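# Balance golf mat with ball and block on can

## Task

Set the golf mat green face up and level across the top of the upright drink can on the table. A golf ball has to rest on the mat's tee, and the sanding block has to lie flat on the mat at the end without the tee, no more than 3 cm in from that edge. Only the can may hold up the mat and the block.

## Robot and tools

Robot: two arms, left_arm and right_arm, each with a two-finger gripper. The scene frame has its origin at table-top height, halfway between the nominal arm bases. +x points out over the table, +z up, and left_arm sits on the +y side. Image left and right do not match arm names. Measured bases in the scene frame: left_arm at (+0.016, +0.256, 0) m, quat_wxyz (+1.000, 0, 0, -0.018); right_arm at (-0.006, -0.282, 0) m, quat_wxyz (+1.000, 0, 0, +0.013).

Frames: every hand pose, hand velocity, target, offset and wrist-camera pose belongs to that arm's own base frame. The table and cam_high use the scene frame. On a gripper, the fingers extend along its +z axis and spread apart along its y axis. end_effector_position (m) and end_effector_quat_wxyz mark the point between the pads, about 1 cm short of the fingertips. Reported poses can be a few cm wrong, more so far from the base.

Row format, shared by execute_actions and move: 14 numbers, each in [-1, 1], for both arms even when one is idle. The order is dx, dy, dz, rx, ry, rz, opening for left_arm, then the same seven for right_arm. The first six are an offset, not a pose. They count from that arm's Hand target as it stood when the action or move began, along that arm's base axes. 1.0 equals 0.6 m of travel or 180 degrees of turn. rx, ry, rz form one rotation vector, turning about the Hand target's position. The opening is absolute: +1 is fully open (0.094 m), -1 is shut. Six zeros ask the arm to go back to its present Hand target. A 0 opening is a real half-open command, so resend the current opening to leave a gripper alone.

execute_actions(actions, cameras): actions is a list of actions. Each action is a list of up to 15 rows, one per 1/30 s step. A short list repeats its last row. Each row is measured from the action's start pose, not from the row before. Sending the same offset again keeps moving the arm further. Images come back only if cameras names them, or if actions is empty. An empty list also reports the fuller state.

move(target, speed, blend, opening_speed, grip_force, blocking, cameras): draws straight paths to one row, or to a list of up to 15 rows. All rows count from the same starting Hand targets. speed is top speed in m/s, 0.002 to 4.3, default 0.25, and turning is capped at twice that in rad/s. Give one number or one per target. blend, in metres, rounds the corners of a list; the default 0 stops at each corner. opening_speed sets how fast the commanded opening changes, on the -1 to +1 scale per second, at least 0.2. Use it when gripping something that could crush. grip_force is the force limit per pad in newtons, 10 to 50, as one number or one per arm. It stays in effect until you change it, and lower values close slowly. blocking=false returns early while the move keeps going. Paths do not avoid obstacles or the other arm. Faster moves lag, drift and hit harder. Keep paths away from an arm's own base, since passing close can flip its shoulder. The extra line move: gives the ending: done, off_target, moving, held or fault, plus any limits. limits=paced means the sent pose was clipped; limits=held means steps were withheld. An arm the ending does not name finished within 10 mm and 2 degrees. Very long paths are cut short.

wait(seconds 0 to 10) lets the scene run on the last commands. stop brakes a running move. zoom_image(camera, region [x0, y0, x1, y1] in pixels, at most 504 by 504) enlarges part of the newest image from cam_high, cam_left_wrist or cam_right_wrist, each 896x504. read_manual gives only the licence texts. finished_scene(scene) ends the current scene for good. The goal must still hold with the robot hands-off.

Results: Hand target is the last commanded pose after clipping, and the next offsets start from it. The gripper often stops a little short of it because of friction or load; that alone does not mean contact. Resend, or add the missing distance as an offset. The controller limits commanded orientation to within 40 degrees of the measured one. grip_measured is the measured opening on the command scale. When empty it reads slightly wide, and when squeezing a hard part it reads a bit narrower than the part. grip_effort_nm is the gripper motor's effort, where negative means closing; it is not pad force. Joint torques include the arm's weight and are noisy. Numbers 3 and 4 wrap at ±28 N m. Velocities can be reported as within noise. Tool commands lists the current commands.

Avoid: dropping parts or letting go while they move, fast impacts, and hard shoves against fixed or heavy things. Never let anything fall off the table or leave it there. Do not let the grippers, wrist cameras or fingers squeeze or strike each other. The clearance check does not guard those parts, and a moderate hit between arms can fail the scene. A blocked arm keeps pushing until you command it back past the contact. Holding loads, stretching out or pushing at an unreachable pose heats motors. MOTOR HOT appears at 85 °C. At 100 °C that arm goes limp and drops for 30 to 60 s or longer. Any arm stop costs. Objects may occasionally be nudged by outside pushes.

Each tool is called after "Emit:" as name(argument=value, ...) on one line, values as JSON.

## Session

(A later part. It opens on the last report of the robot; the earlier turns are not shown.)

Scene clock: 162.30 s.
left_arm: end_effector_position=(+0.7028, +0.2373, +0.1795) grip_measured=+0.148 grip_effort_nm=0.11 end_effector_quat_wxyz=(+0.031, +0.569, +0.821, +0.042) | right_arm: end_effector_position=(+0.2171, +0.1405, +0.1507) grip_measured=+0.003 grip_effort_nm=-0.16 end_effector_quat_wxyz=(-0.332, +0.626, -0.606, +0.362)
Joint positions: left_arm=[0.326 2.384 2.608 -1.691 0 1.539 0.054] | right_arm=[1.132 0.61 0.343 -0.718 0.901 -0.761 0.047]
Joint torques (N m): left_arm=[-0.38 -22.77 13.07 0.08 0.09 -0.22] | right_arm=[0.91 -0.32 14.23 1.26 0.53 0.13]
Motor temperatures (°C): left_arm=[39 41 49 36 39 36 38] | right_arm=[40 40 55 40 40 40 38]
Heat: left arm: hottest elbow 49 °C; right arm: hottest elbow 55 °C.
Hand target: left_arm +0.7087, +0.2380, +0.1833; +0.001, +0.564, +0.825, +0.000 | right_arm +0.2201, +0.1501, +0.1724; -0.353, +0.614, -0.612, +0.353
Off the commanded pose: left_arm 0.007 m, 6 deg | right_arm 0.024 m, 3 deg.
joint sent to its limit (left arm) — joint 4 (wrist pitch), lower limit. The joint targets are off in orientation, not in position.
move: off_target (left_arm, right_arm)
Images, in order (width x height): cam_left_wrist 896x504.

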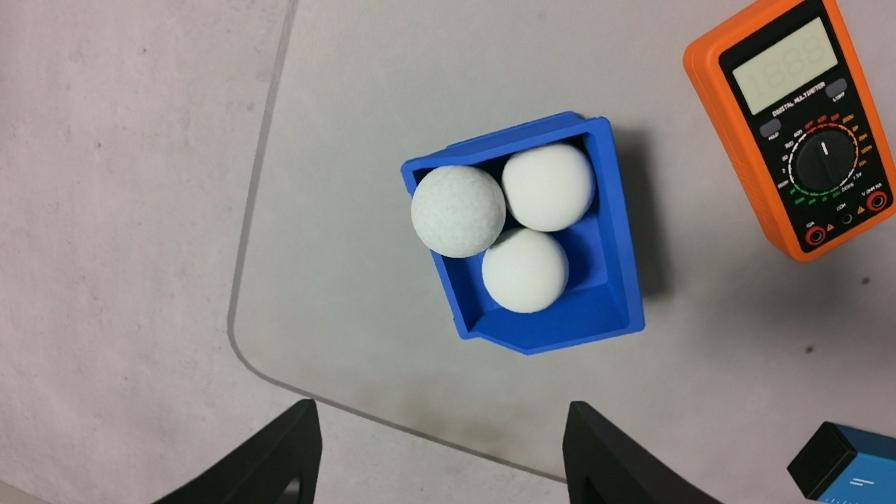

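Emit:
move(target=[-0.41,-0.9,0.0,0,0,-0.073,0.0,0.182,-0.36,0.12,0.0535,0.33,-0.0937,1], speed=0.4, cameras=["all"])

Scene clock: 181.57 s.
left_arm: end_effector_position=(+0.4513, -0.3003, +0.1804) grip_measured=+0.002 grip_effort_nm=-0.10 end_effector_quat_wxyz=(-0.001, +0.664, +0.748, -0.001) | right_arm: end_effector_position=(+0.3193, -0.0611, +0.2324) grip_measured=+0.997 grip_effort_nm=0.14 end_effector_quat_wxyz=(-0.009, -0.582, +0.813, +0.006)
Joint positions: left_arm=[-0.586 1.776 1.621 -1.418 0.002 0.867 0.047] | right_arm=[-0.185 1.204 1.13 -1.518 0.004 -1.428 0.094]
Joint torques (N m): left_arm=[-0.44 -14.04 12.42 -0.03 -0.03 -0.24] | right_arm=[-0.56 -6.3 13.27 0.24 -0.18 -0.2]
Motor temperatures (°C): left_arm=[39 42 50 36 39 36 38] | right_arm=[40 40 55 40 40 40 38]
Heat: left arm: hottest elbow 50 °C; right arm: hottest elbow 55 °C.
Hand target: left_arm +0.4628, -0.3020, +0.1835; +0.001, +0.655, +0.756, +0.000 | right_arm +0.3293, -0.0659, +0.2444; -0.001, -0.585, +0.811, +0.000
Off the commanded pose: left_arm 0.012 m, 1 deg | right_arm 0.016 m, 1 deg.
move: off_target (left_arm, right_arm)

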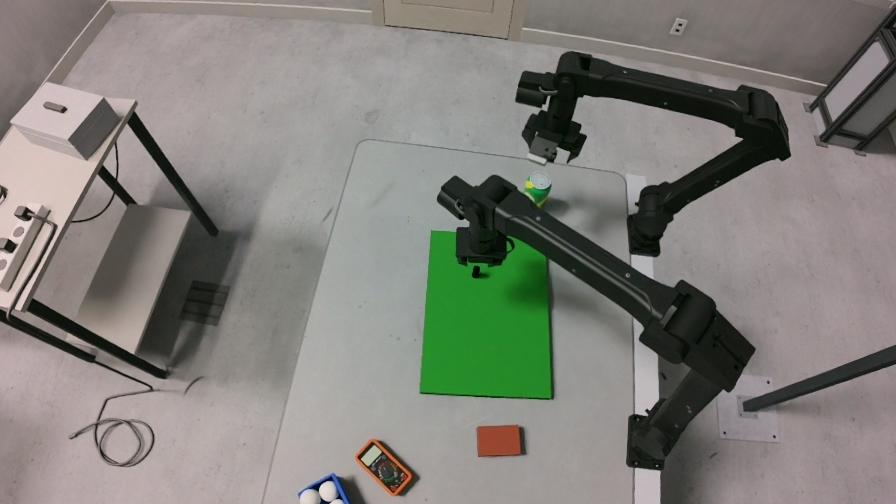

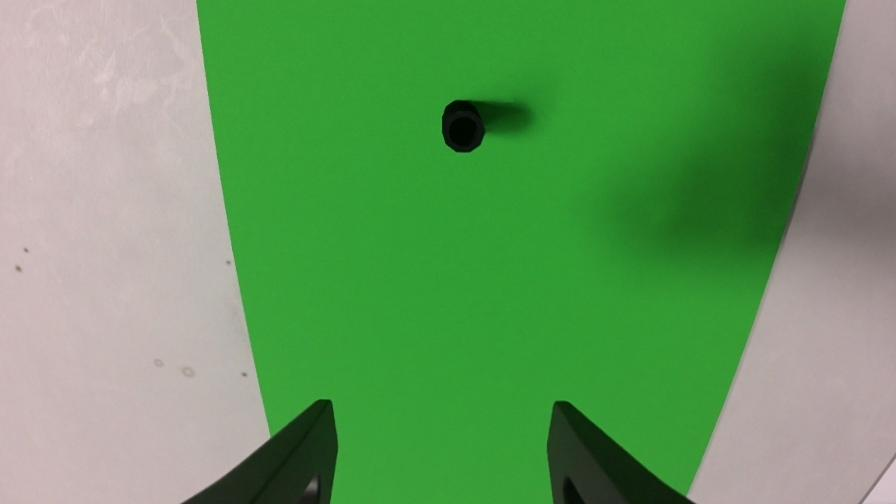

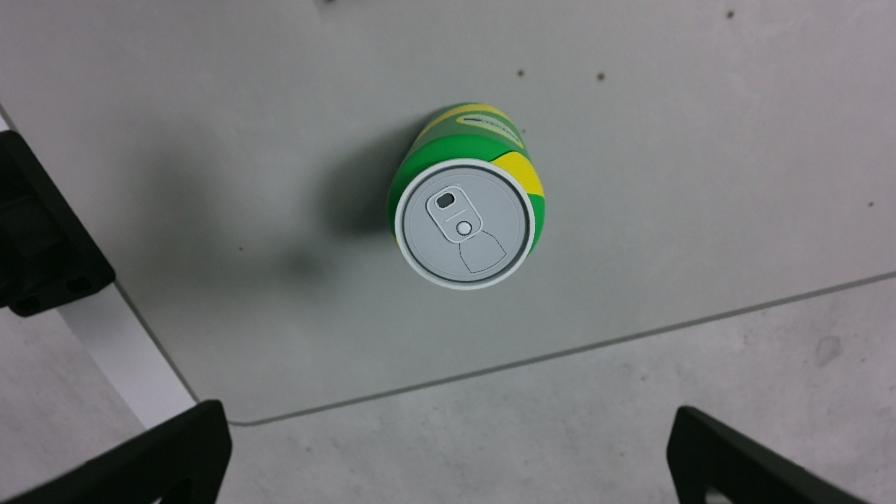

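Emit:
move(target=[[-0.018,-0.07,-0.1,0,0,0,0.0,0.0,0.01,-0.1,0,0,0,1],[-0.018,-0.07,-0.2,0,0,0,0.0,0.0,0.01,-0.226,0,0,0,1]], speed=0.2, blend=[0.02,0], cameras=["cam_left_wrist","cam_right_wrist"])

Scene clock: 189.27 s.
left_arm: end_effector_position=(+0.4515, -0.3421, +0.0722) grip_measured=+0.002 grip_effort_nm=-0.10 end_effector_quat_wxyz=(+0.004, +0.660, +0.752, +0.000) | right_arm: end_effector_position=(+0.3277, -0.0626, +0.1138) grip_measured=+0.997 grip_effort_nm=0.14 end_effector_quat_wxyz=(+0.000, -0.582, +0.813, -0.003)
Joint positions: left_arm=[-0.647 1.908 1.518 -1.173 0.002 0.793 0.047] | right_arm=[-0.185 1.289 0.881 -1.158 0.004 -1.429 0.094]
Joint torques (N m): left_arm=[-0.56 -15.15 8.73 0.73 -0.03 -0.19] | right_arm=[0.62 -7.24 8.57 1.13 -0.18 0]
Heat: left arm: hottest elbow 50 °C; right arm: hottest elbow 54 °C.
Hand target: left_arm +0.4519, -0.3440, +0.0635; +0.001, +0.655, +0.756, +0.000 | right_arm +0.3293, -0.0598, +0.1088; -0.001, -0.585, +0.811, +0.000
Off the commanded pose: left_arm 0.009 m, 1 deg | right_arm 0.006 m, 1 deg.
move: done
Images, in order (width x height): cam_left_wrist 896x504, cam_right_wrist 896x504.

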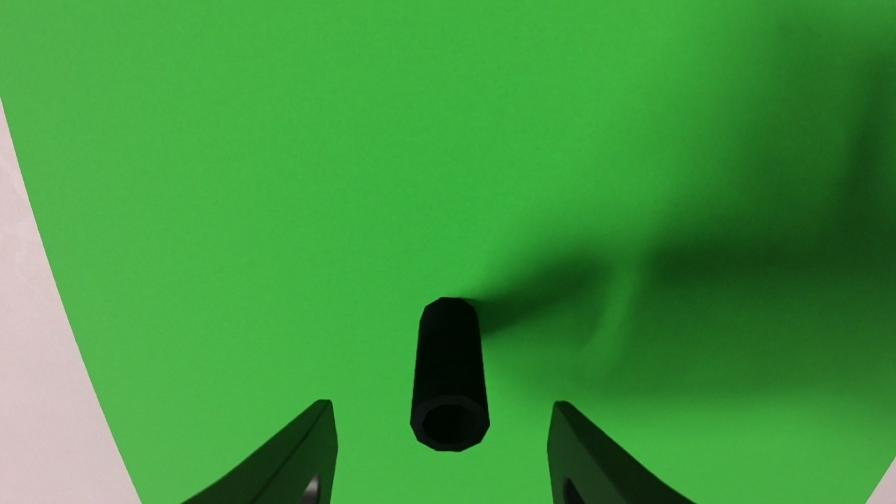

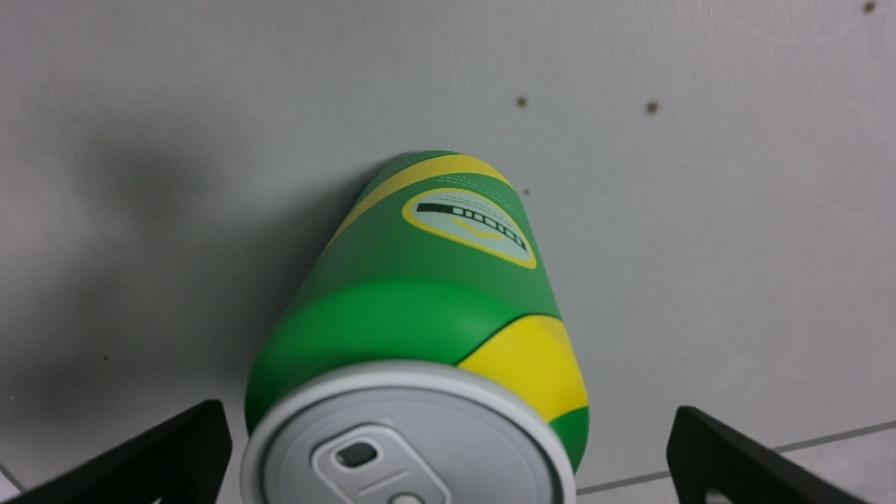

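Emit:
move(target=[[0,0,-0.052,0,0,0,0.0,-0.008,0.013,-0.012,0,0,0,1],[0,0,-0.052,0,0,0,0.0,-0.008,0.013,-0.036,0,0,0,1],[0,0,-0.052,0,0,0,-0.85,-0.008,0.013,-0.036,0,0,0,0.34]], speed=0.1, grip_force=[50,25], opening_speed=0.6, cameras=["cam_left_wrist","cam_right_wrist"])

Scene clock: 198.10 s.
left_arm: end_effector_position=(+0.4509, -0.3430, +0.0425) grip_measured=-0.692 grip_effort_nm=-1.03 end_effector_quat_wxyz=(+0.004, +0.660, +0.751, -0.002) | right_arm: end_effector_position=(+0.3238, -0.0563, +0.0935) grip_measured=+0.423 grip_effort_nm=-0.54 end_effector_quat_wxyz=(+0.002, -0.586, +0.810, -0.005)
Joint positions: left_arm=[-0.648 1.94 1.483 -1.105 0.005 0.793 0.014] | right_arm=[-0.169 1.298 0.831 -1.094 0.003 -1.423 0.067]
Joint torques (N m): left_arm=[-0.44 -16.03 8.55 0.83 -0.21 -0.23] | right_arm=[1.26 -6.77 8.14 1.1 -0.16 0.13]
Heat: left arm: hottest elbow 49 °C; right arm: hottest elbow 53 °C.
Hand target: left_arm +0.4518, -0.3441, +0.0322; +0.001, +0.655, +0.755, +0.000 | right_arm +0.3245, -0.0521, +0.0872; -0.001, -0.585, +0.811, +0.000
Off the commanded pose: left_arm 0.010 m, 1 deg | right_arm 0.008 m, 1 deg.
grip_force (N): 50, 25
move: done; target 3's new opening was sent with left_arm's hand 0.011 m and 1 deg from that target
Images, in order (width x height): cam_left_wrist 896x504, cam_right_wrist 896x504.

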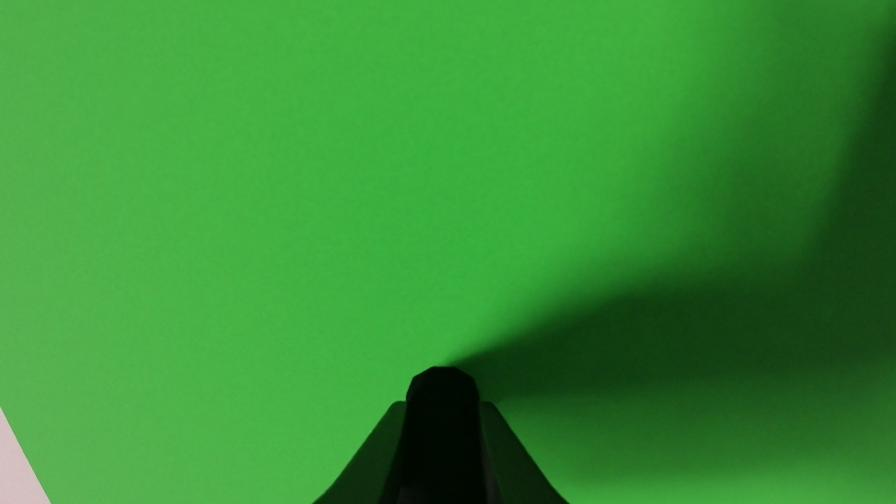

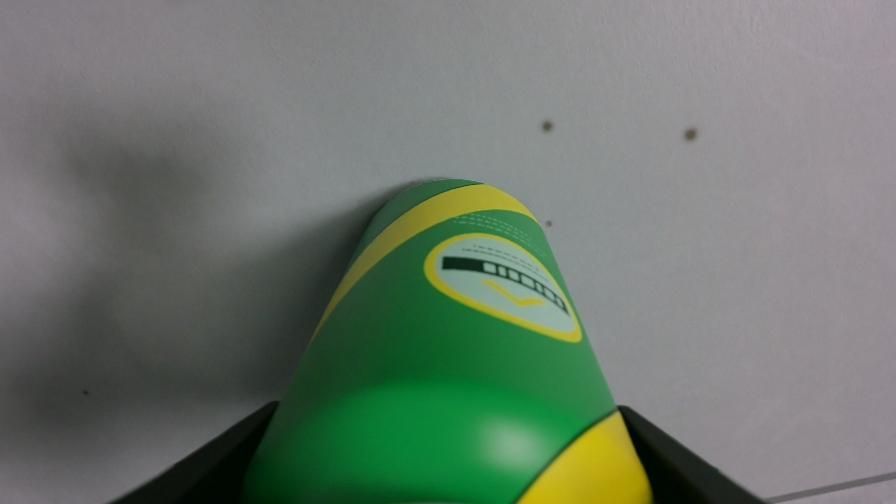

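Emit:
move(target=[[0,0,0,0,0,0,-0.3,0,0,0.1,0,0,0,0.34],[0,0,0.15,0,0,0,-0.3,0.3,0.05,0.22,0,0,0,0.34],[-0.1,0.5,0.2,0,0,0,-0.3,0.515,0.2,0.22,0,0,0,0.34],[-0.1,0.5,0.2,0,0,0,-0.3,0.515,0.53,0.2,0,0,0,0.34],[-0.1,0.5,0.2,0,0,0,-0.3,0.515,0.53,0.03,0,0,0,0.34]], speed=[0.2,0.3,0.3,0.3,0.12], blend=[0,0.05,0.05,0.03,0], cameras=["all"])

Scene clock: 207.73 s.
left_arm: end_effector_position=(+0.3957, -0.0480, +0.1536) grip_measured=-0.302 grip_effort_nm=0.09 end_effector_quat_wxyz=(+0.005, +0.653, +0.757, +0.004) | right_arm: end_effector_position=(+0.6279, +0.2699, +0.1017) grip_measured=+0.423 grip_effort_nm=-0.58 end_effector_quat_wxyz=(-0.009, -0.594, +0.804, +0.002)
Joint positions: left_arm=[-0.12 1.417 1.114 -1.256 -0.001 1.304 0.033] | right_arm=[0.407 2.231 2.131 -1.488 0 -0.867 0.067]
Joint torques (N m): left_arm=[0.44 -10.11 8.73 0.12 0.14 0.07] | right_arm=[-0.79 -21.6 9.95 1.13 -0.03 0.13]
Heat: left arm: hottest elbow 49 °C; right arm: hottest elbow 52 °C.
Hand target: left_arm +0.3918, -0.0441, +0.1523; +0.002, +0.655, +0.755, +0.000 | right_arm +0.6334, +0.2660, +0.1052; -0.001, -0.585, +0.811, +0.000
Off the commanded pose: left_arm 0.006 m, 1 deg | right_arm 0.008 m, 2 deg.
grip_force (N): 50, 25
move: done

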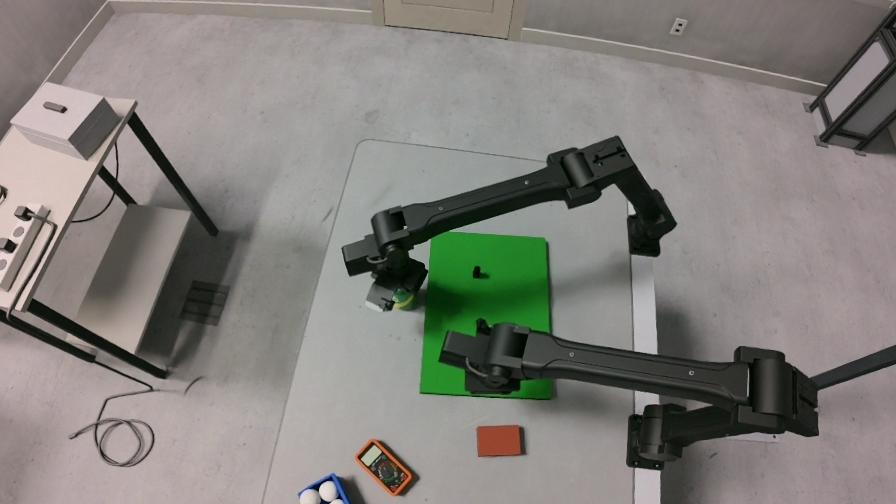

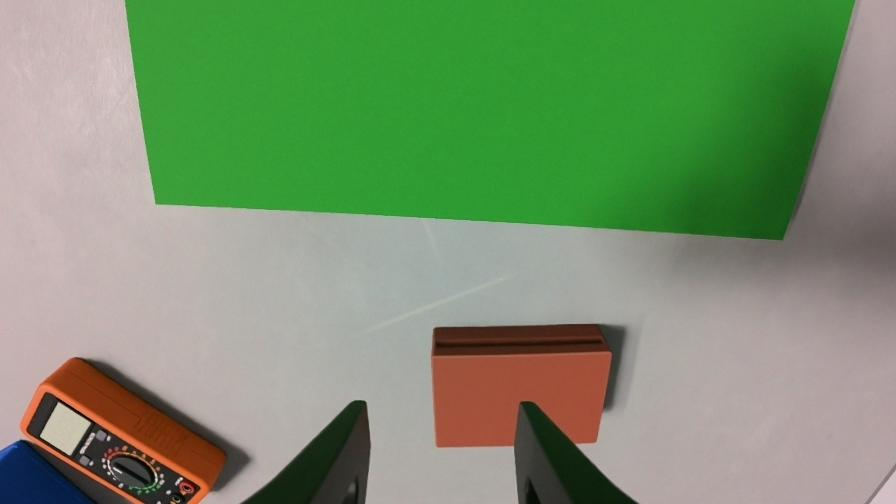

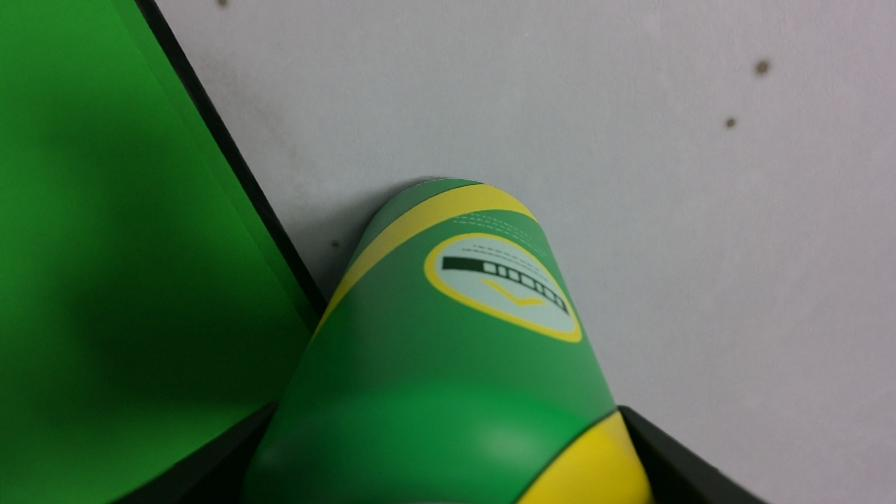

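Emit:
move(target=[[0,0,0,0,0,0,-0.3,0.035,0,0,0,0,0,0.34],[0,0,0,0,0,0,-0.3,0.035,0,-0.025,0,0,0,0.34],[0,0,0,0,0,0,-0.3,0.035,0,-0.025,0,0,0,0.8],[0,0,0,0,0,0,-0.3,0.035,0,0.2,0,0,0,0.8]], speed=[0.1,0.06,0.1,0.2], opening_speed=1.0, cameras=["all"])

Scene clock: 215.30 s.
left_arm: end_effector_position=(+0.3957, -0.0480, +0.1536) grip_measured=-0.302 grip_effort_nm=0.09 end_effector_quat_wxyz=(+0.005, +0.653, +0.757, +0.004) | right_arm: end_effector_position=(+0.6456, +0.2714, +0.2190) grip_measured=+0.797 grip_effort_nm=0.14 end_effector_quat_wxyz=(+0.042, -0.591, +0.806, -0.010)
Joint positions: left_arm=[-0.12 1.417 1.114 -1.256 -0.001 1.304 0.033] | right_arm=[0.399 2.219 2.415 -1.682 0 -0.867 0.084]
Joint torques (N m): left_arm=[-0.03 -9.82 8.64 -0.05 0.14 0.05] | right_arm=[-0.73 -20.54 12.89 0.49 -0.03 0]
Heat: left arm: hottest elbow 49 °C; right arm: hottest elbow 52 °C.
Hand target: left_arm +0.3918, -0.0441, +0.1523; +0.002, +0.655, +0.755, +0.000 | right_arm +0.6544, +0.2658, +0.2253; -0.001, -0.585, +0.811, +0.000
Off the commanded pose: left_arm 0.006 m, 1 deg | right_arm 0.012 m, 5 deg.
joint sent to its limit (right arm) — joint 4 (wrist pitch), lower limit. The joint targets are off in orientation, not in position.
grip_force (N): 50, 25
move: off_target (right_arm); target 3's new opening was sent with right_arm's hand 0.017 m and 1 deg from that target

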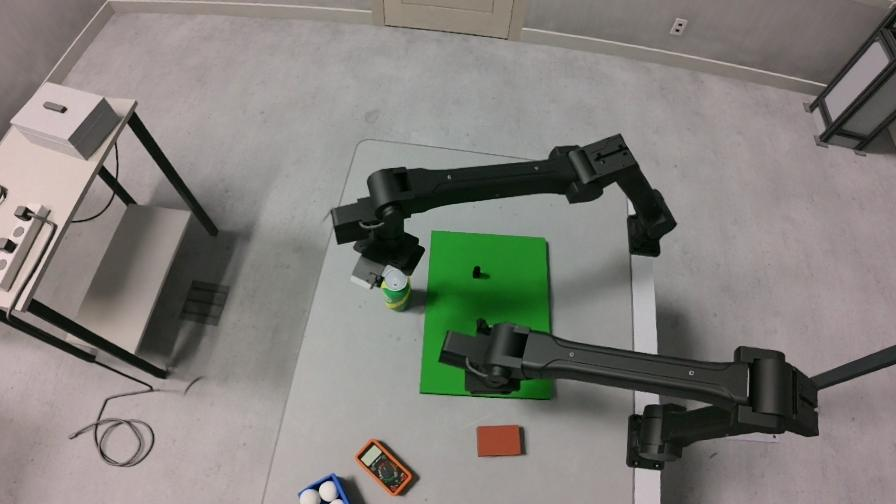

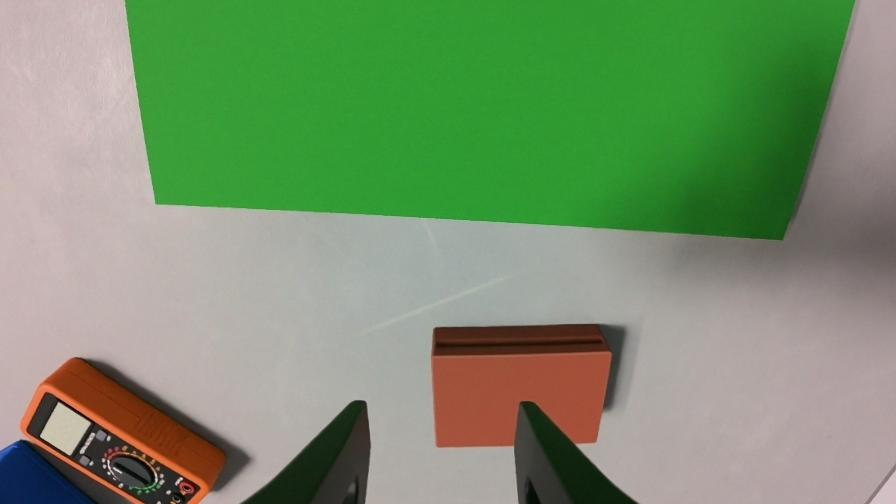

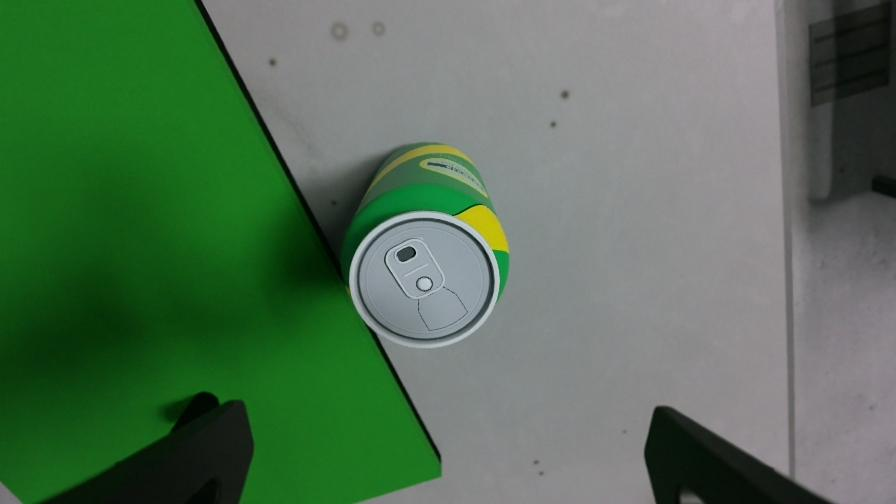

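Emit:
move(target=[[0,0,0,0,0,0,-0.3,-0.6,-0.04,0.05,0,0,0,0.2],[0,0,0,0,0,0,-0.3,-0.78,-0.03,-0.05,-0.151,-0.397,0.152,0.2]], speed=0.4, blend=[0.03,0], grip_force=[50,50], cameras=["cam_high","cam_right_wrist"])

Scene clock: 232.50 s.
left_arm: end_effector_position=(+0.3957, -0.0480, +0.1536) grip_measured=-0.302 grip_effort_nm=0.09 end_effector_quat_wxyz=(+0.005, +0.653, +0.757, +0.004) | right_arm: end_effector_position=(+0.1893, +0.2452, +0.1975) grip_measured=+0.203 grip_effort_nm=-0.16 end_effector_quat_wxyz=(-0.336, +0.620, -0.492, +0.511)
Joint positions: left_arm=[-0.12 1.417 1.114 -1.256 -0.001 1.304 0.033] | right_arm=[1.49 1.156 0.638 -1.082 1.317 -0.287 0.057]
Joint torques (N m): left_arm=[0.21 -10.11 8.55 0.08 0.15 0.07] | right_arm=[0.91 -4.37 8.64 0.35 0.82 0.17]
Heat: left arm: hottest elbow 48 °C; right arm: hottest elbow 51 °C.
Hand target: left_arm +0.3918, -0.0441, +0.1523; +0.002, +0.655, +0.755, +0.000 | right_arm +0.1865, +0.2478, +0.1952; -0.337, +0.622, -0.488, +0.512
Off the commanded pose: left_arm 0.006 m, 1 deg | right_arm 0.005 m, 0 deg.
move: done
Images, in order (width x height): cam_high 896x504, cam_right_wrist 896x504.

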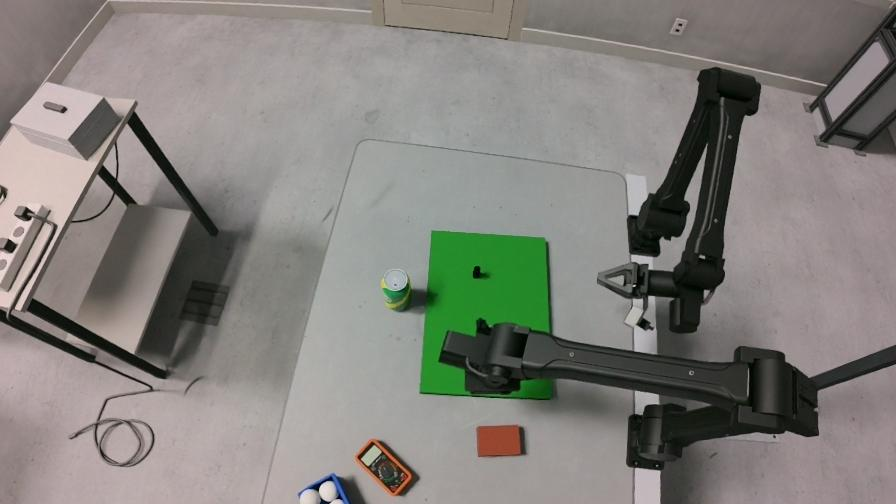

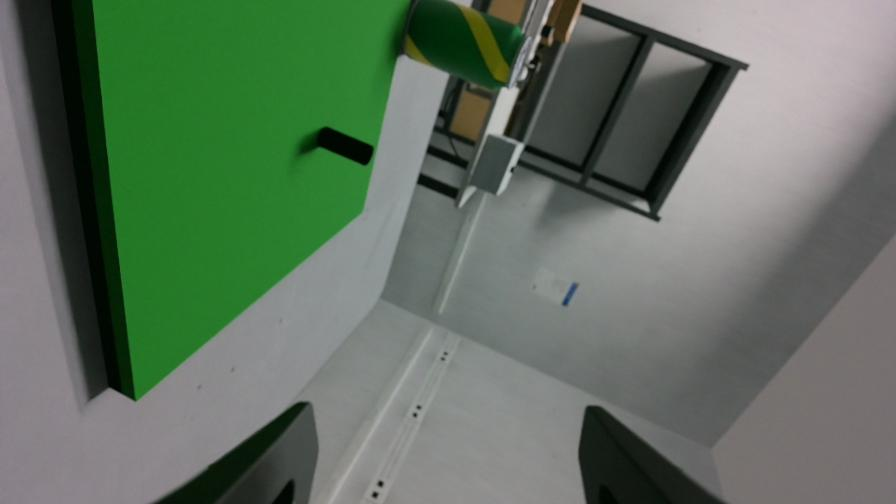

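Emit:
move(target=[[0.1,-0.5,0.0,0,0,0,-0.3,0,0,0,0,0,0,0.2],[0.1,-0.5,-0.2,0,0,0,-0.3,0,0,0,0,0,0,0.2],[0.1,-0.5,-0.2,0,0,0,-0.9,0,0,0,0,0,0,0.2],[0.1,-0.494,-0.1,0,0,0,-0.9,0,0,0,0,0,0,0.2],[0.1,-0.476,-0.02,0,0,0,-0.9,0,0,0,0,0,0,0.2]], speed=[0.3,0.15,0.1,0.1,0.1], blend=[0.02,0,0,0.01,0], opening_speed=1, cameras=["all"])

Scene clock: 241.60 s.
left_arm: end_effector_position=(+0.4300, -0.3223, +0.0965) grip_measured=-0.697 grip_effort_nm=-1.03 end_effector_quat_wxyz=(-0.037, +0.656, +0.754, -0.006) | right_arm: end_effector_position=(+0.1892, +0.2450, +0.1973) grip_measured=+0.203 grip_effort_nm=-0.16 end_effector_quat_wxyz=(-0.336, +0.620, -0.492, +0.511)
Joint positions: left_arm=[-0.64 1.864 1.518 -1.299 0.006 0.793 0.014] | right_arm=[1.49 1.157 0.638 -1.085 1.317 -0.284 0.057]
Joint torques (N m): left_arm=[1.38 -18.55 14.46 -0.9 -0.22 -0.01] | right_arm=[1.49 -4.25 8.57 0.25 0.84 0.19]
Motor temperatures (°C): left_arm=[39 41 48 36 38 36 38] | right_arm=[40 42 50 40 40 39 38]
Heat: left arm: hottest elbow 48 °C; right arm: hottest elbow 50 °C.
Hand target: left_arm +0.4517, -0.3297, +0.1401; +0.001, +0.655, +0.755, +0.000 | right_arm +0.1864, +0.2479, +0.1952; -0.337, +0.622, -0.488, +0.512
Off the commanded pose: left_arm 0.049 m, 4 deg | right_arm 0.004 m, 0 deg.
move: off_target (left_arm)

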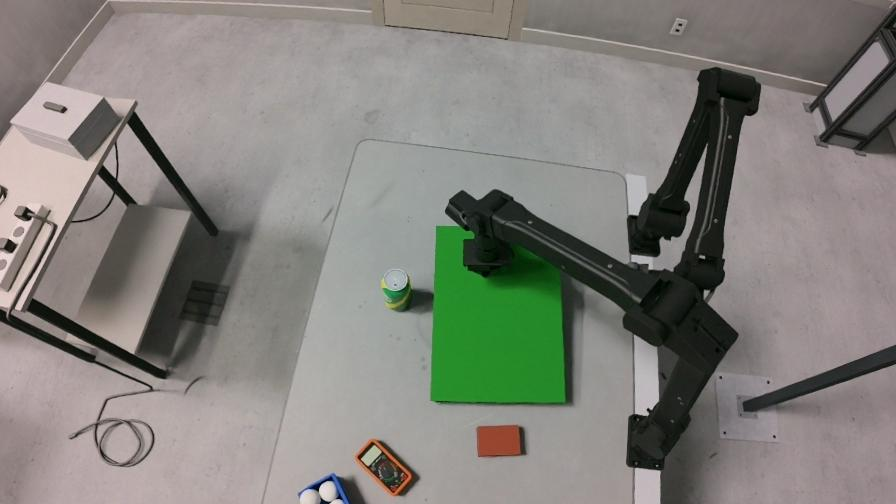

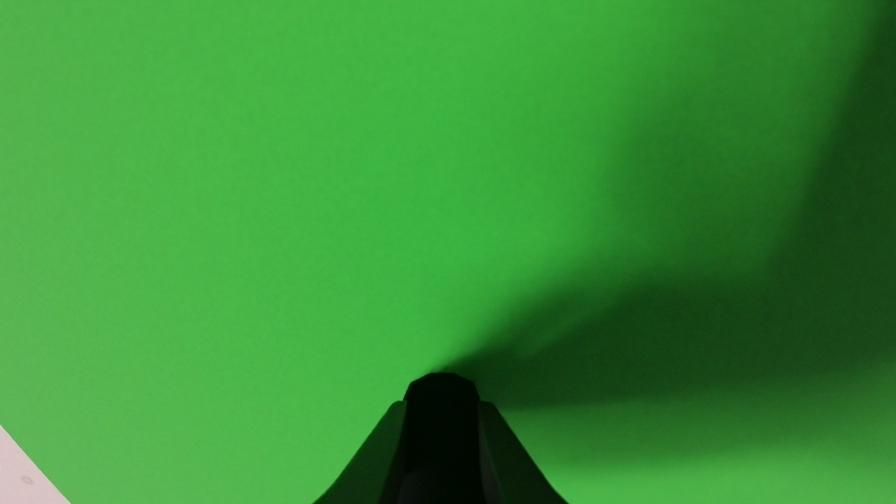

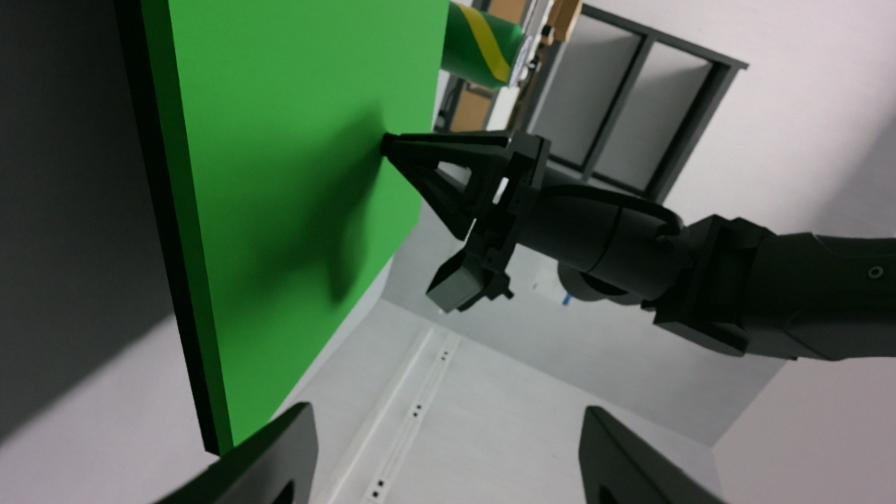

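Emit:
move(target=[[0,0,0,0,0,0,-0.9,0.02,-0.41,0.0,0.038,0,0.158,0.2],[0,0,0,0,0,0,-0.9,0.29,-0.46,-0.14,0.076,0.001,0.315,0.2]], speed=0.3, blend=[0.04,0], cameras=["cam_high","cam_right_wrist"])

Scene clock: 268.13 s.
left_arm: end_effector_position=(+0.4296, -0.3219, +0.0966) grip_measured=-0.697 grip_effort_nm=-1.03 end_effector_quat_wxyz=(-0.038, +0.656, +0.754, -0.006) | right_arm: end_effector_position=(+0.2490, -0.0075, +0.1265) grip_measured=+0.203 grip_effort_nm=-0.16 end_effector_quat_wxyz=(-0.301, +0.595, -0.569, +0.483)
Joint positions: left_arm=[-0.64 1.864 1.518 -1.301 0.006 0.793 0.014] | right_arm=[0.285 0.008 0.049 -0.446 0.457 -1.635 0.057]
Joint torques (N m): left_arm=[0.44 -19.14 14.49 -0.65 -0.27 -0.01] | right_arm=[0.97 2.96 12.75 1.87 0.22 0.18]
Heat: left arm: hottest elbow 49 °C; right arm: hottest elbow 49 °C.
Hand target: left_arm +0.4517, -0.3297, +0.1401; +0.001, +0.655, +0.755, +0.000 | right_arm +0.2488, -0.0048, +0.1341; -0.307, +0.592, -0.570, +0.480 (not the last commanded pose)
Off the commanded pose: left_arm 0.049 m, 5 deg | right_arm 0.114 m, 66 deg.
move: held (right_arm; a check stopped the path), off_target (left_arm); limits=paced,held
pose unreachable (right arm): on one or more control steps of this call, first in action 0 (counted from 0), this arm could not follow its commanded pose, so it was not sent that pose on those steps. It may still have moved: this result reports where it is.
cause: moving toward the commanded pose would bring two parts of the arm too close to each other (its shoulder (the part past joint 1) and its forearm (the part past joint 3), with joints 2 (shoulder) and 3 (elbow) between them, 24 mm apart when it was first held).
Images, in order (width x height): cam_high 896x504, cam_right_wrist 896x504.

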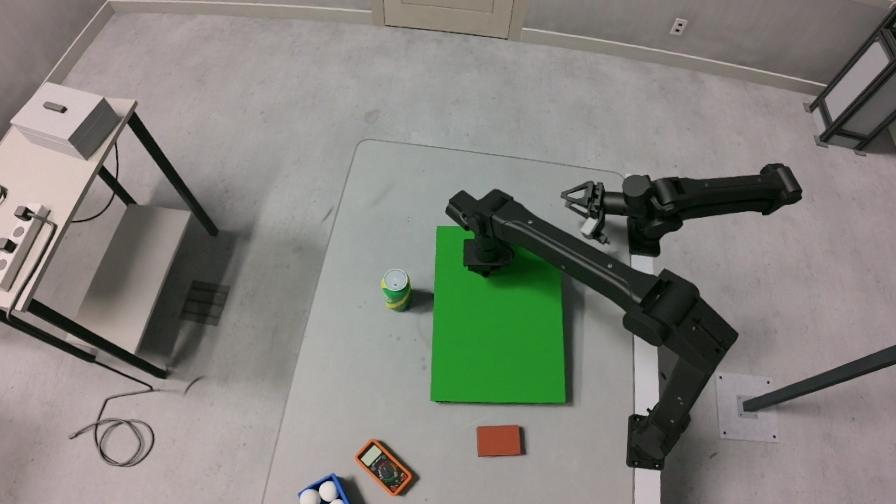

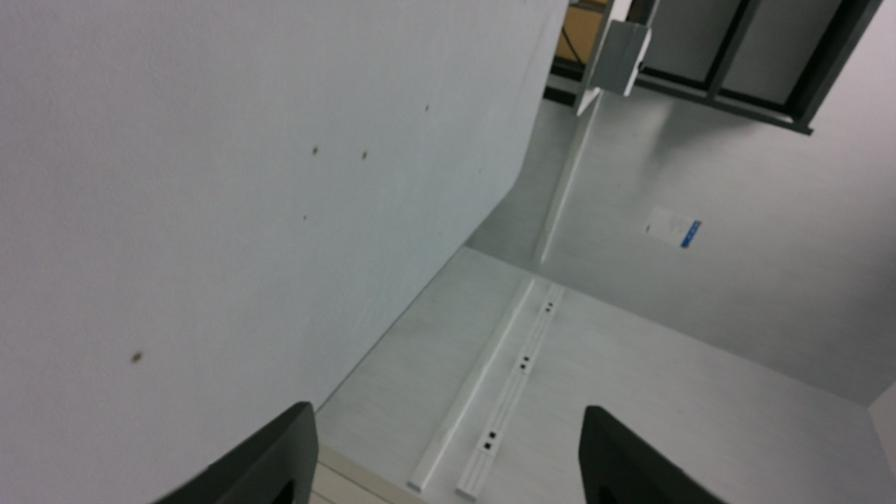

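Emit:
move(target=[[0,0,0,0,0,0,-0.9,0.2,-0.2,0.1,0.02,-0.016,0.12,0.2],[0,0,0,0,0,0,-0.9,0.2,-0.03,-0.02,0.062,-0.048,0.355,0.2]], speed=0.25, blend=[0.04,0], cameras=["cam_high","cam_right_wrist"])

Scene clock: 277.20 s.
left_arm: end_effector_position=(+0.4296, -0.3219, +0.0966) grip_measured=-0.697 grip_effort_nm=-1.03 end_effector_quat_wxyz=(-0.038, +0.656, +0.754, -0.006) | right_arm: end_effector_position=(+0.3606, -0.0216, +0.1199) grip_measured=+0.203 grip_effort_nm=-0.16 end_effector_quat_wxyz=(-0.638, +0.694, -0.221, +0.249)
Joint positions: left_arm=[-0.64 1.864 1.518 -1.301 0.006 0.793 0.014] | right_arm=[-0.556 1.527 0.379 0.687 -1.432 -2.091 0.057]
Joint torques (N m): left_arm=[0.62 -19.6 14.67 -0.79 -0.27 0] | right_arm=[1.03 -6.07 7.09 2.43 -0.45 -0.1]
Heat: left arm: hottest elbow 50 °C; right arm: hottest elbow 49 °C.
Hand target: left_arm +0.4517, -0.3297, +0.1401; +0.001, +0.655, +0.755, +0.000 | right_arm +0.3688, -0.0229, +0.1221; -0.607, +0.736, -0.190, +0.231
Off the commanded pose: left_arm 0.049 m, 5 deg | right_arm 0.009 m, 7 deg.
joint sent to its limit (right arm) — joint 6 (wrist roll), lower limit. The joint targets are off in orientation, not in position.
move: off_target (left_arm, right_arm)
Images, in order (width x height): cam_high 896x504, cam_right_wrist 896x504.

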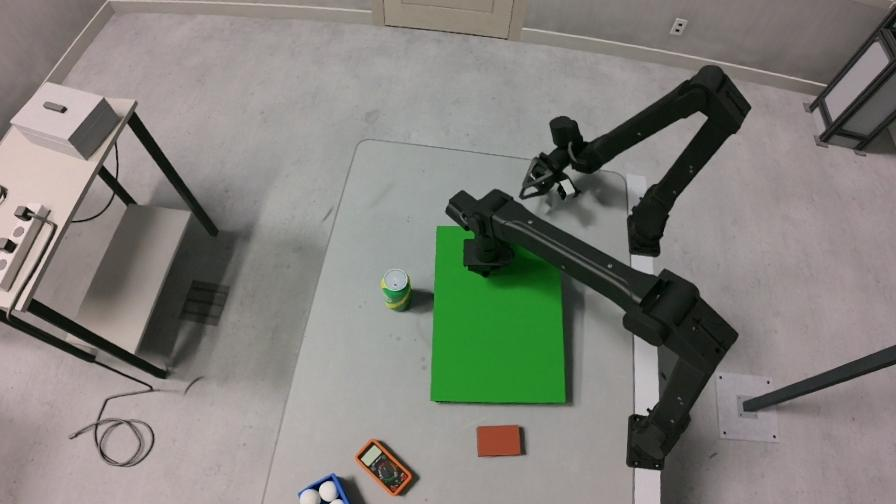

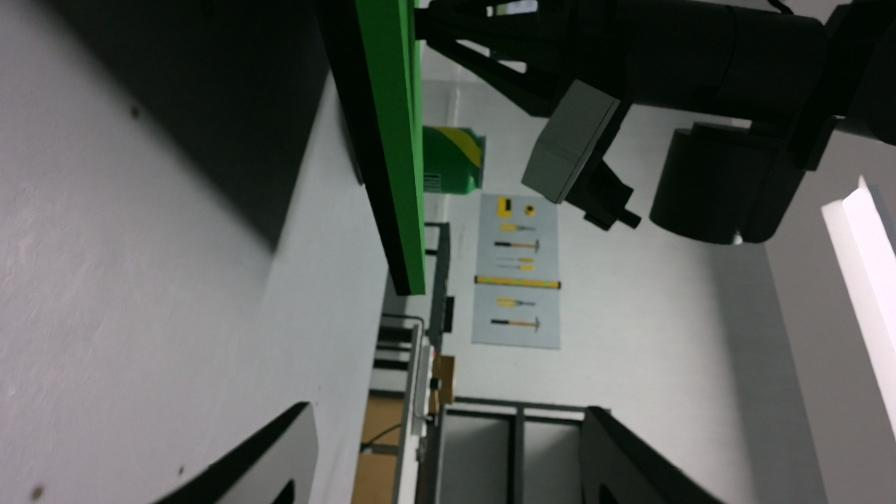

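Emit:
move(target=[0,0,0,0,0,0,-0.9,-0.005,0.117,-0.062,0.001,-0.042,-0.098,0.2], speed=0.15, cameras=["cam_high","cam_right_wrist"])

Scene clock: 290.67 s.
left_arm: end_effector_position=(+0.4309, -0.3202, +0.0966) grip_measured=-0.697 grip_effort_nm=-1.03 end_effector_quat_wxyz=(-0.038, +0.655, +0.755, -0.006) | right_arm: end_effector_position=(+0.3674, +0.0427, +0.0880) grip_measured=+0.203 grip_effort_nm=-0.16 end_effector_quat_wxyz=(-0.572, +0.681, -0.257, +0.377)
Joint positions: left_arm=[-0.637 1.864 1.518 -1.301 0.005 0.793 0.014] | right_arm=[-0.254 1.775 0.192 1.488 -0.879 -1.867 0.057]
Joint torques (N m): left_arm=[0.26 -19.49 14.68 -0.65 -0.19 -0.03] | right_arm=[1.44 -5.95 1.28 2.91 0.12 0.23]
Heat: left arm: hottest elbow 51 °C; right arm: hottest elbow 48 °C.
Hand target: left_arm +0.4518, -0.3297, +0.1401; +0.001, +0.655, +0.755, +0.000 | right_arm +0.3658, +0.0474, +0.0849; -0.577, +0.681, -0.260, +0.369
Off the commanded pose: left_arm 0.049 m, 5 deg | right_arm 0.006 m, 1 deg.
move: off_target (left_arm)
Images, in order (width x height): cam_high 896x504, cam_right_wrist 896x504.

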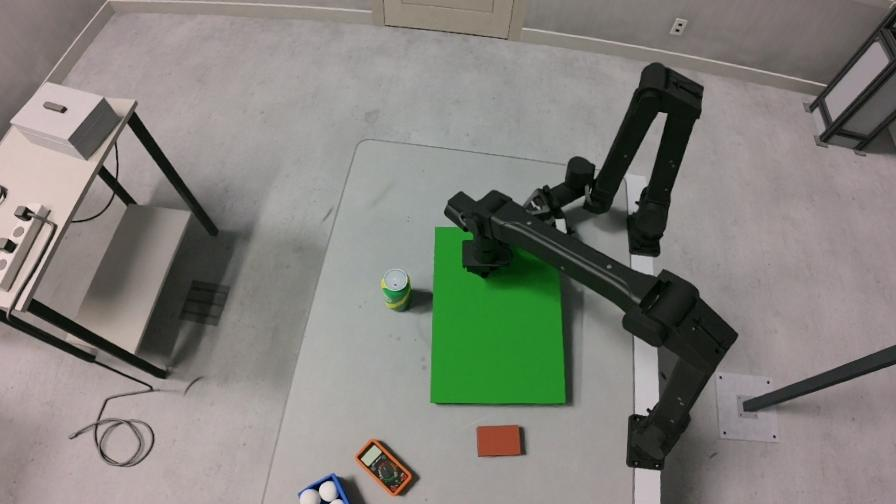

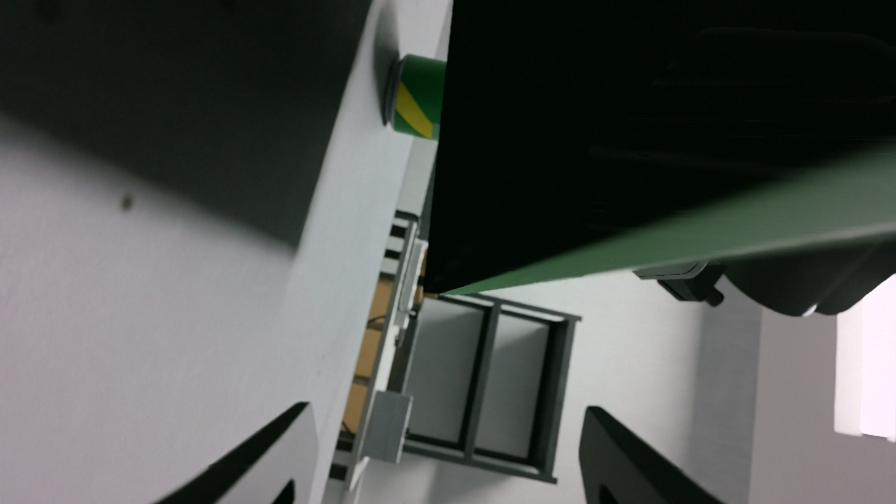

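Emit:
move(target=[0,0,0,0,0,0,-0.9,-0.035,-0.035,0.025,0,0,0,0.2], speed=0.15, cameras=["cam_right_wrist"])

Scene clock: 314.00 s.
left_arm: end_effector_position=(+0.4308, -0.3202, +0.0966) grip_measured=-0.697 grip_effort_nm=-1.03 end_effector_quat_wxyz=(-0.038, +0.655, +0.755, -0.006) | right_arm: end_effector_position=(+0.3467, +0.0294, +0.1006) grip_measured=+0.203 grip_effort_nm=-0.16 end_effector_quat_wxyz=(-0.579, +0.681, -0.255, +0.369)
Joint positions: left_arm=[-0.637 1.864 1.518 -1.301 0.006 0.793 0.014] | right_arm=[-0.344 1.677 0.153 1.422 -0.987 -1.866 0.057]
Joint torques (N m): left_arm=[-0.03 -19.25 14.67 -0.79 -0.23 0] | right_arm=[-0.56 -6.53 1.57 1.7 -0.19 0.06]
Heat: left arm: hottest elbow 52 °C; right arm: hottest elbow 47 °C.
Hand target: left_arm +0.4517, -0.3297, +0.1401; +0.001, +0.655, +0.755, +0.000 | right_arm +0.3448, +0.0264, +0.0999; -0.577, +0.681, -0.260, +0.369
Off the commanded pose: left_arm 0.049 m, 5 deg | right_arm 0.004 m, 1 deg.
move: off_target (left_arm)
Images, in order (width x height): cam_right_wrist 896x504.

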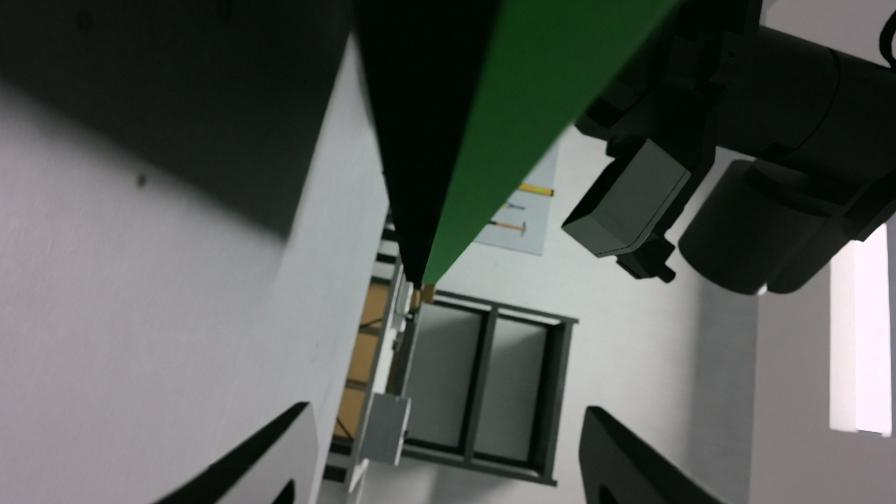

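Emit:
move(target=[[0,0,0,0,0,0,-0.9,0.01,0.0,0.008,0,0.022,-0.004,0.2],[0,0,0,0,0,0,-0.9,0.182,0.132,-0.003,0,0.022,-0.004,0.2]], speed=0.1, cameras=["cam_right_wrist","cam_high"])

Scene clock: 323.23 s.
left_arm: end_effector_position=(+0.4649, -0.2863, +0.1039) grip_measured=-0.697 grip_effort_nm=-1.03 end_effector_quat_wxyz=(-0.027, +0.625, +0.780, +0.020) | right_arm: end_effector_position=(+0.4210, +0.0984, +0.0843) grip_measured=+0.203 grip_effort_nm=-0.16 end_effector_quat_wxyz=(-0.556, +0.703, -0.292, +0.334)
Joint positions: left_arm=[-0.566 1.864 1.539 -1.296 -0.045 0.785 0.014] | right_arm=[-0.011 1.676 0.319 1.159 -0.637 -1.838 0.057]
Joint torques (N m): left_arm=[-4.95 -19.37 13.04 -0.83 2 0.11] | right_arm=[2.26 -7.18 10.4 2.15 0.99 0.26]
Heat: left arm: hottest elbow 52 °C; right arm: hottest elbow 46 °C.
Hand target: left_arm +0.4518, -0.3297, +0.1401; +0.001, +0.655, +0.756, +0.000 | right_arm +0.4540, +0.1055, +0.0980; -0.565, +0.691, -0.285, +0.349
Off the commanded pose: left_arm 0.058 m, 6 deg | right_arm 0.037 m, 3 deg.
move: off_target (left_arm, right_arm)
Images, in order (width x height): cam_high 896x504, cam_right_wrist 896x504.

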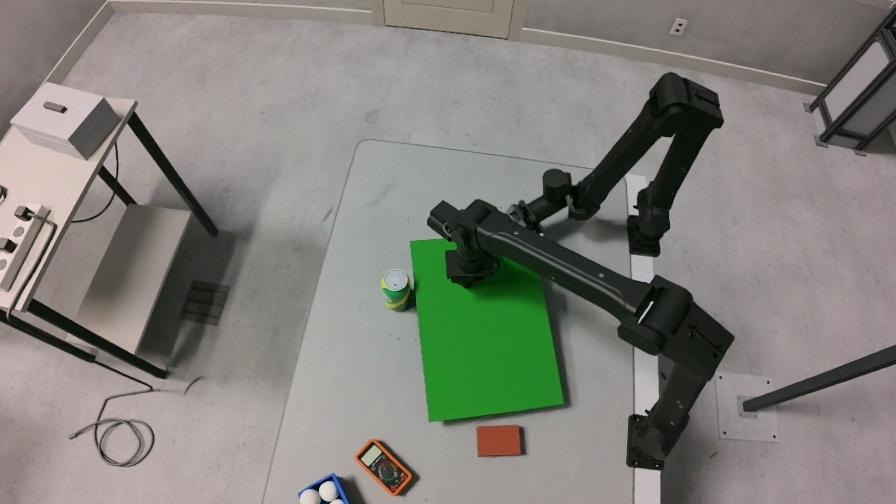

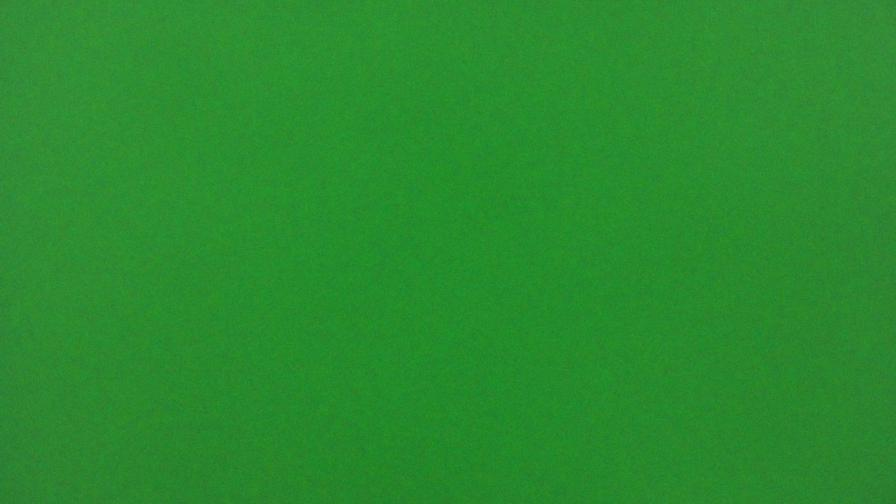

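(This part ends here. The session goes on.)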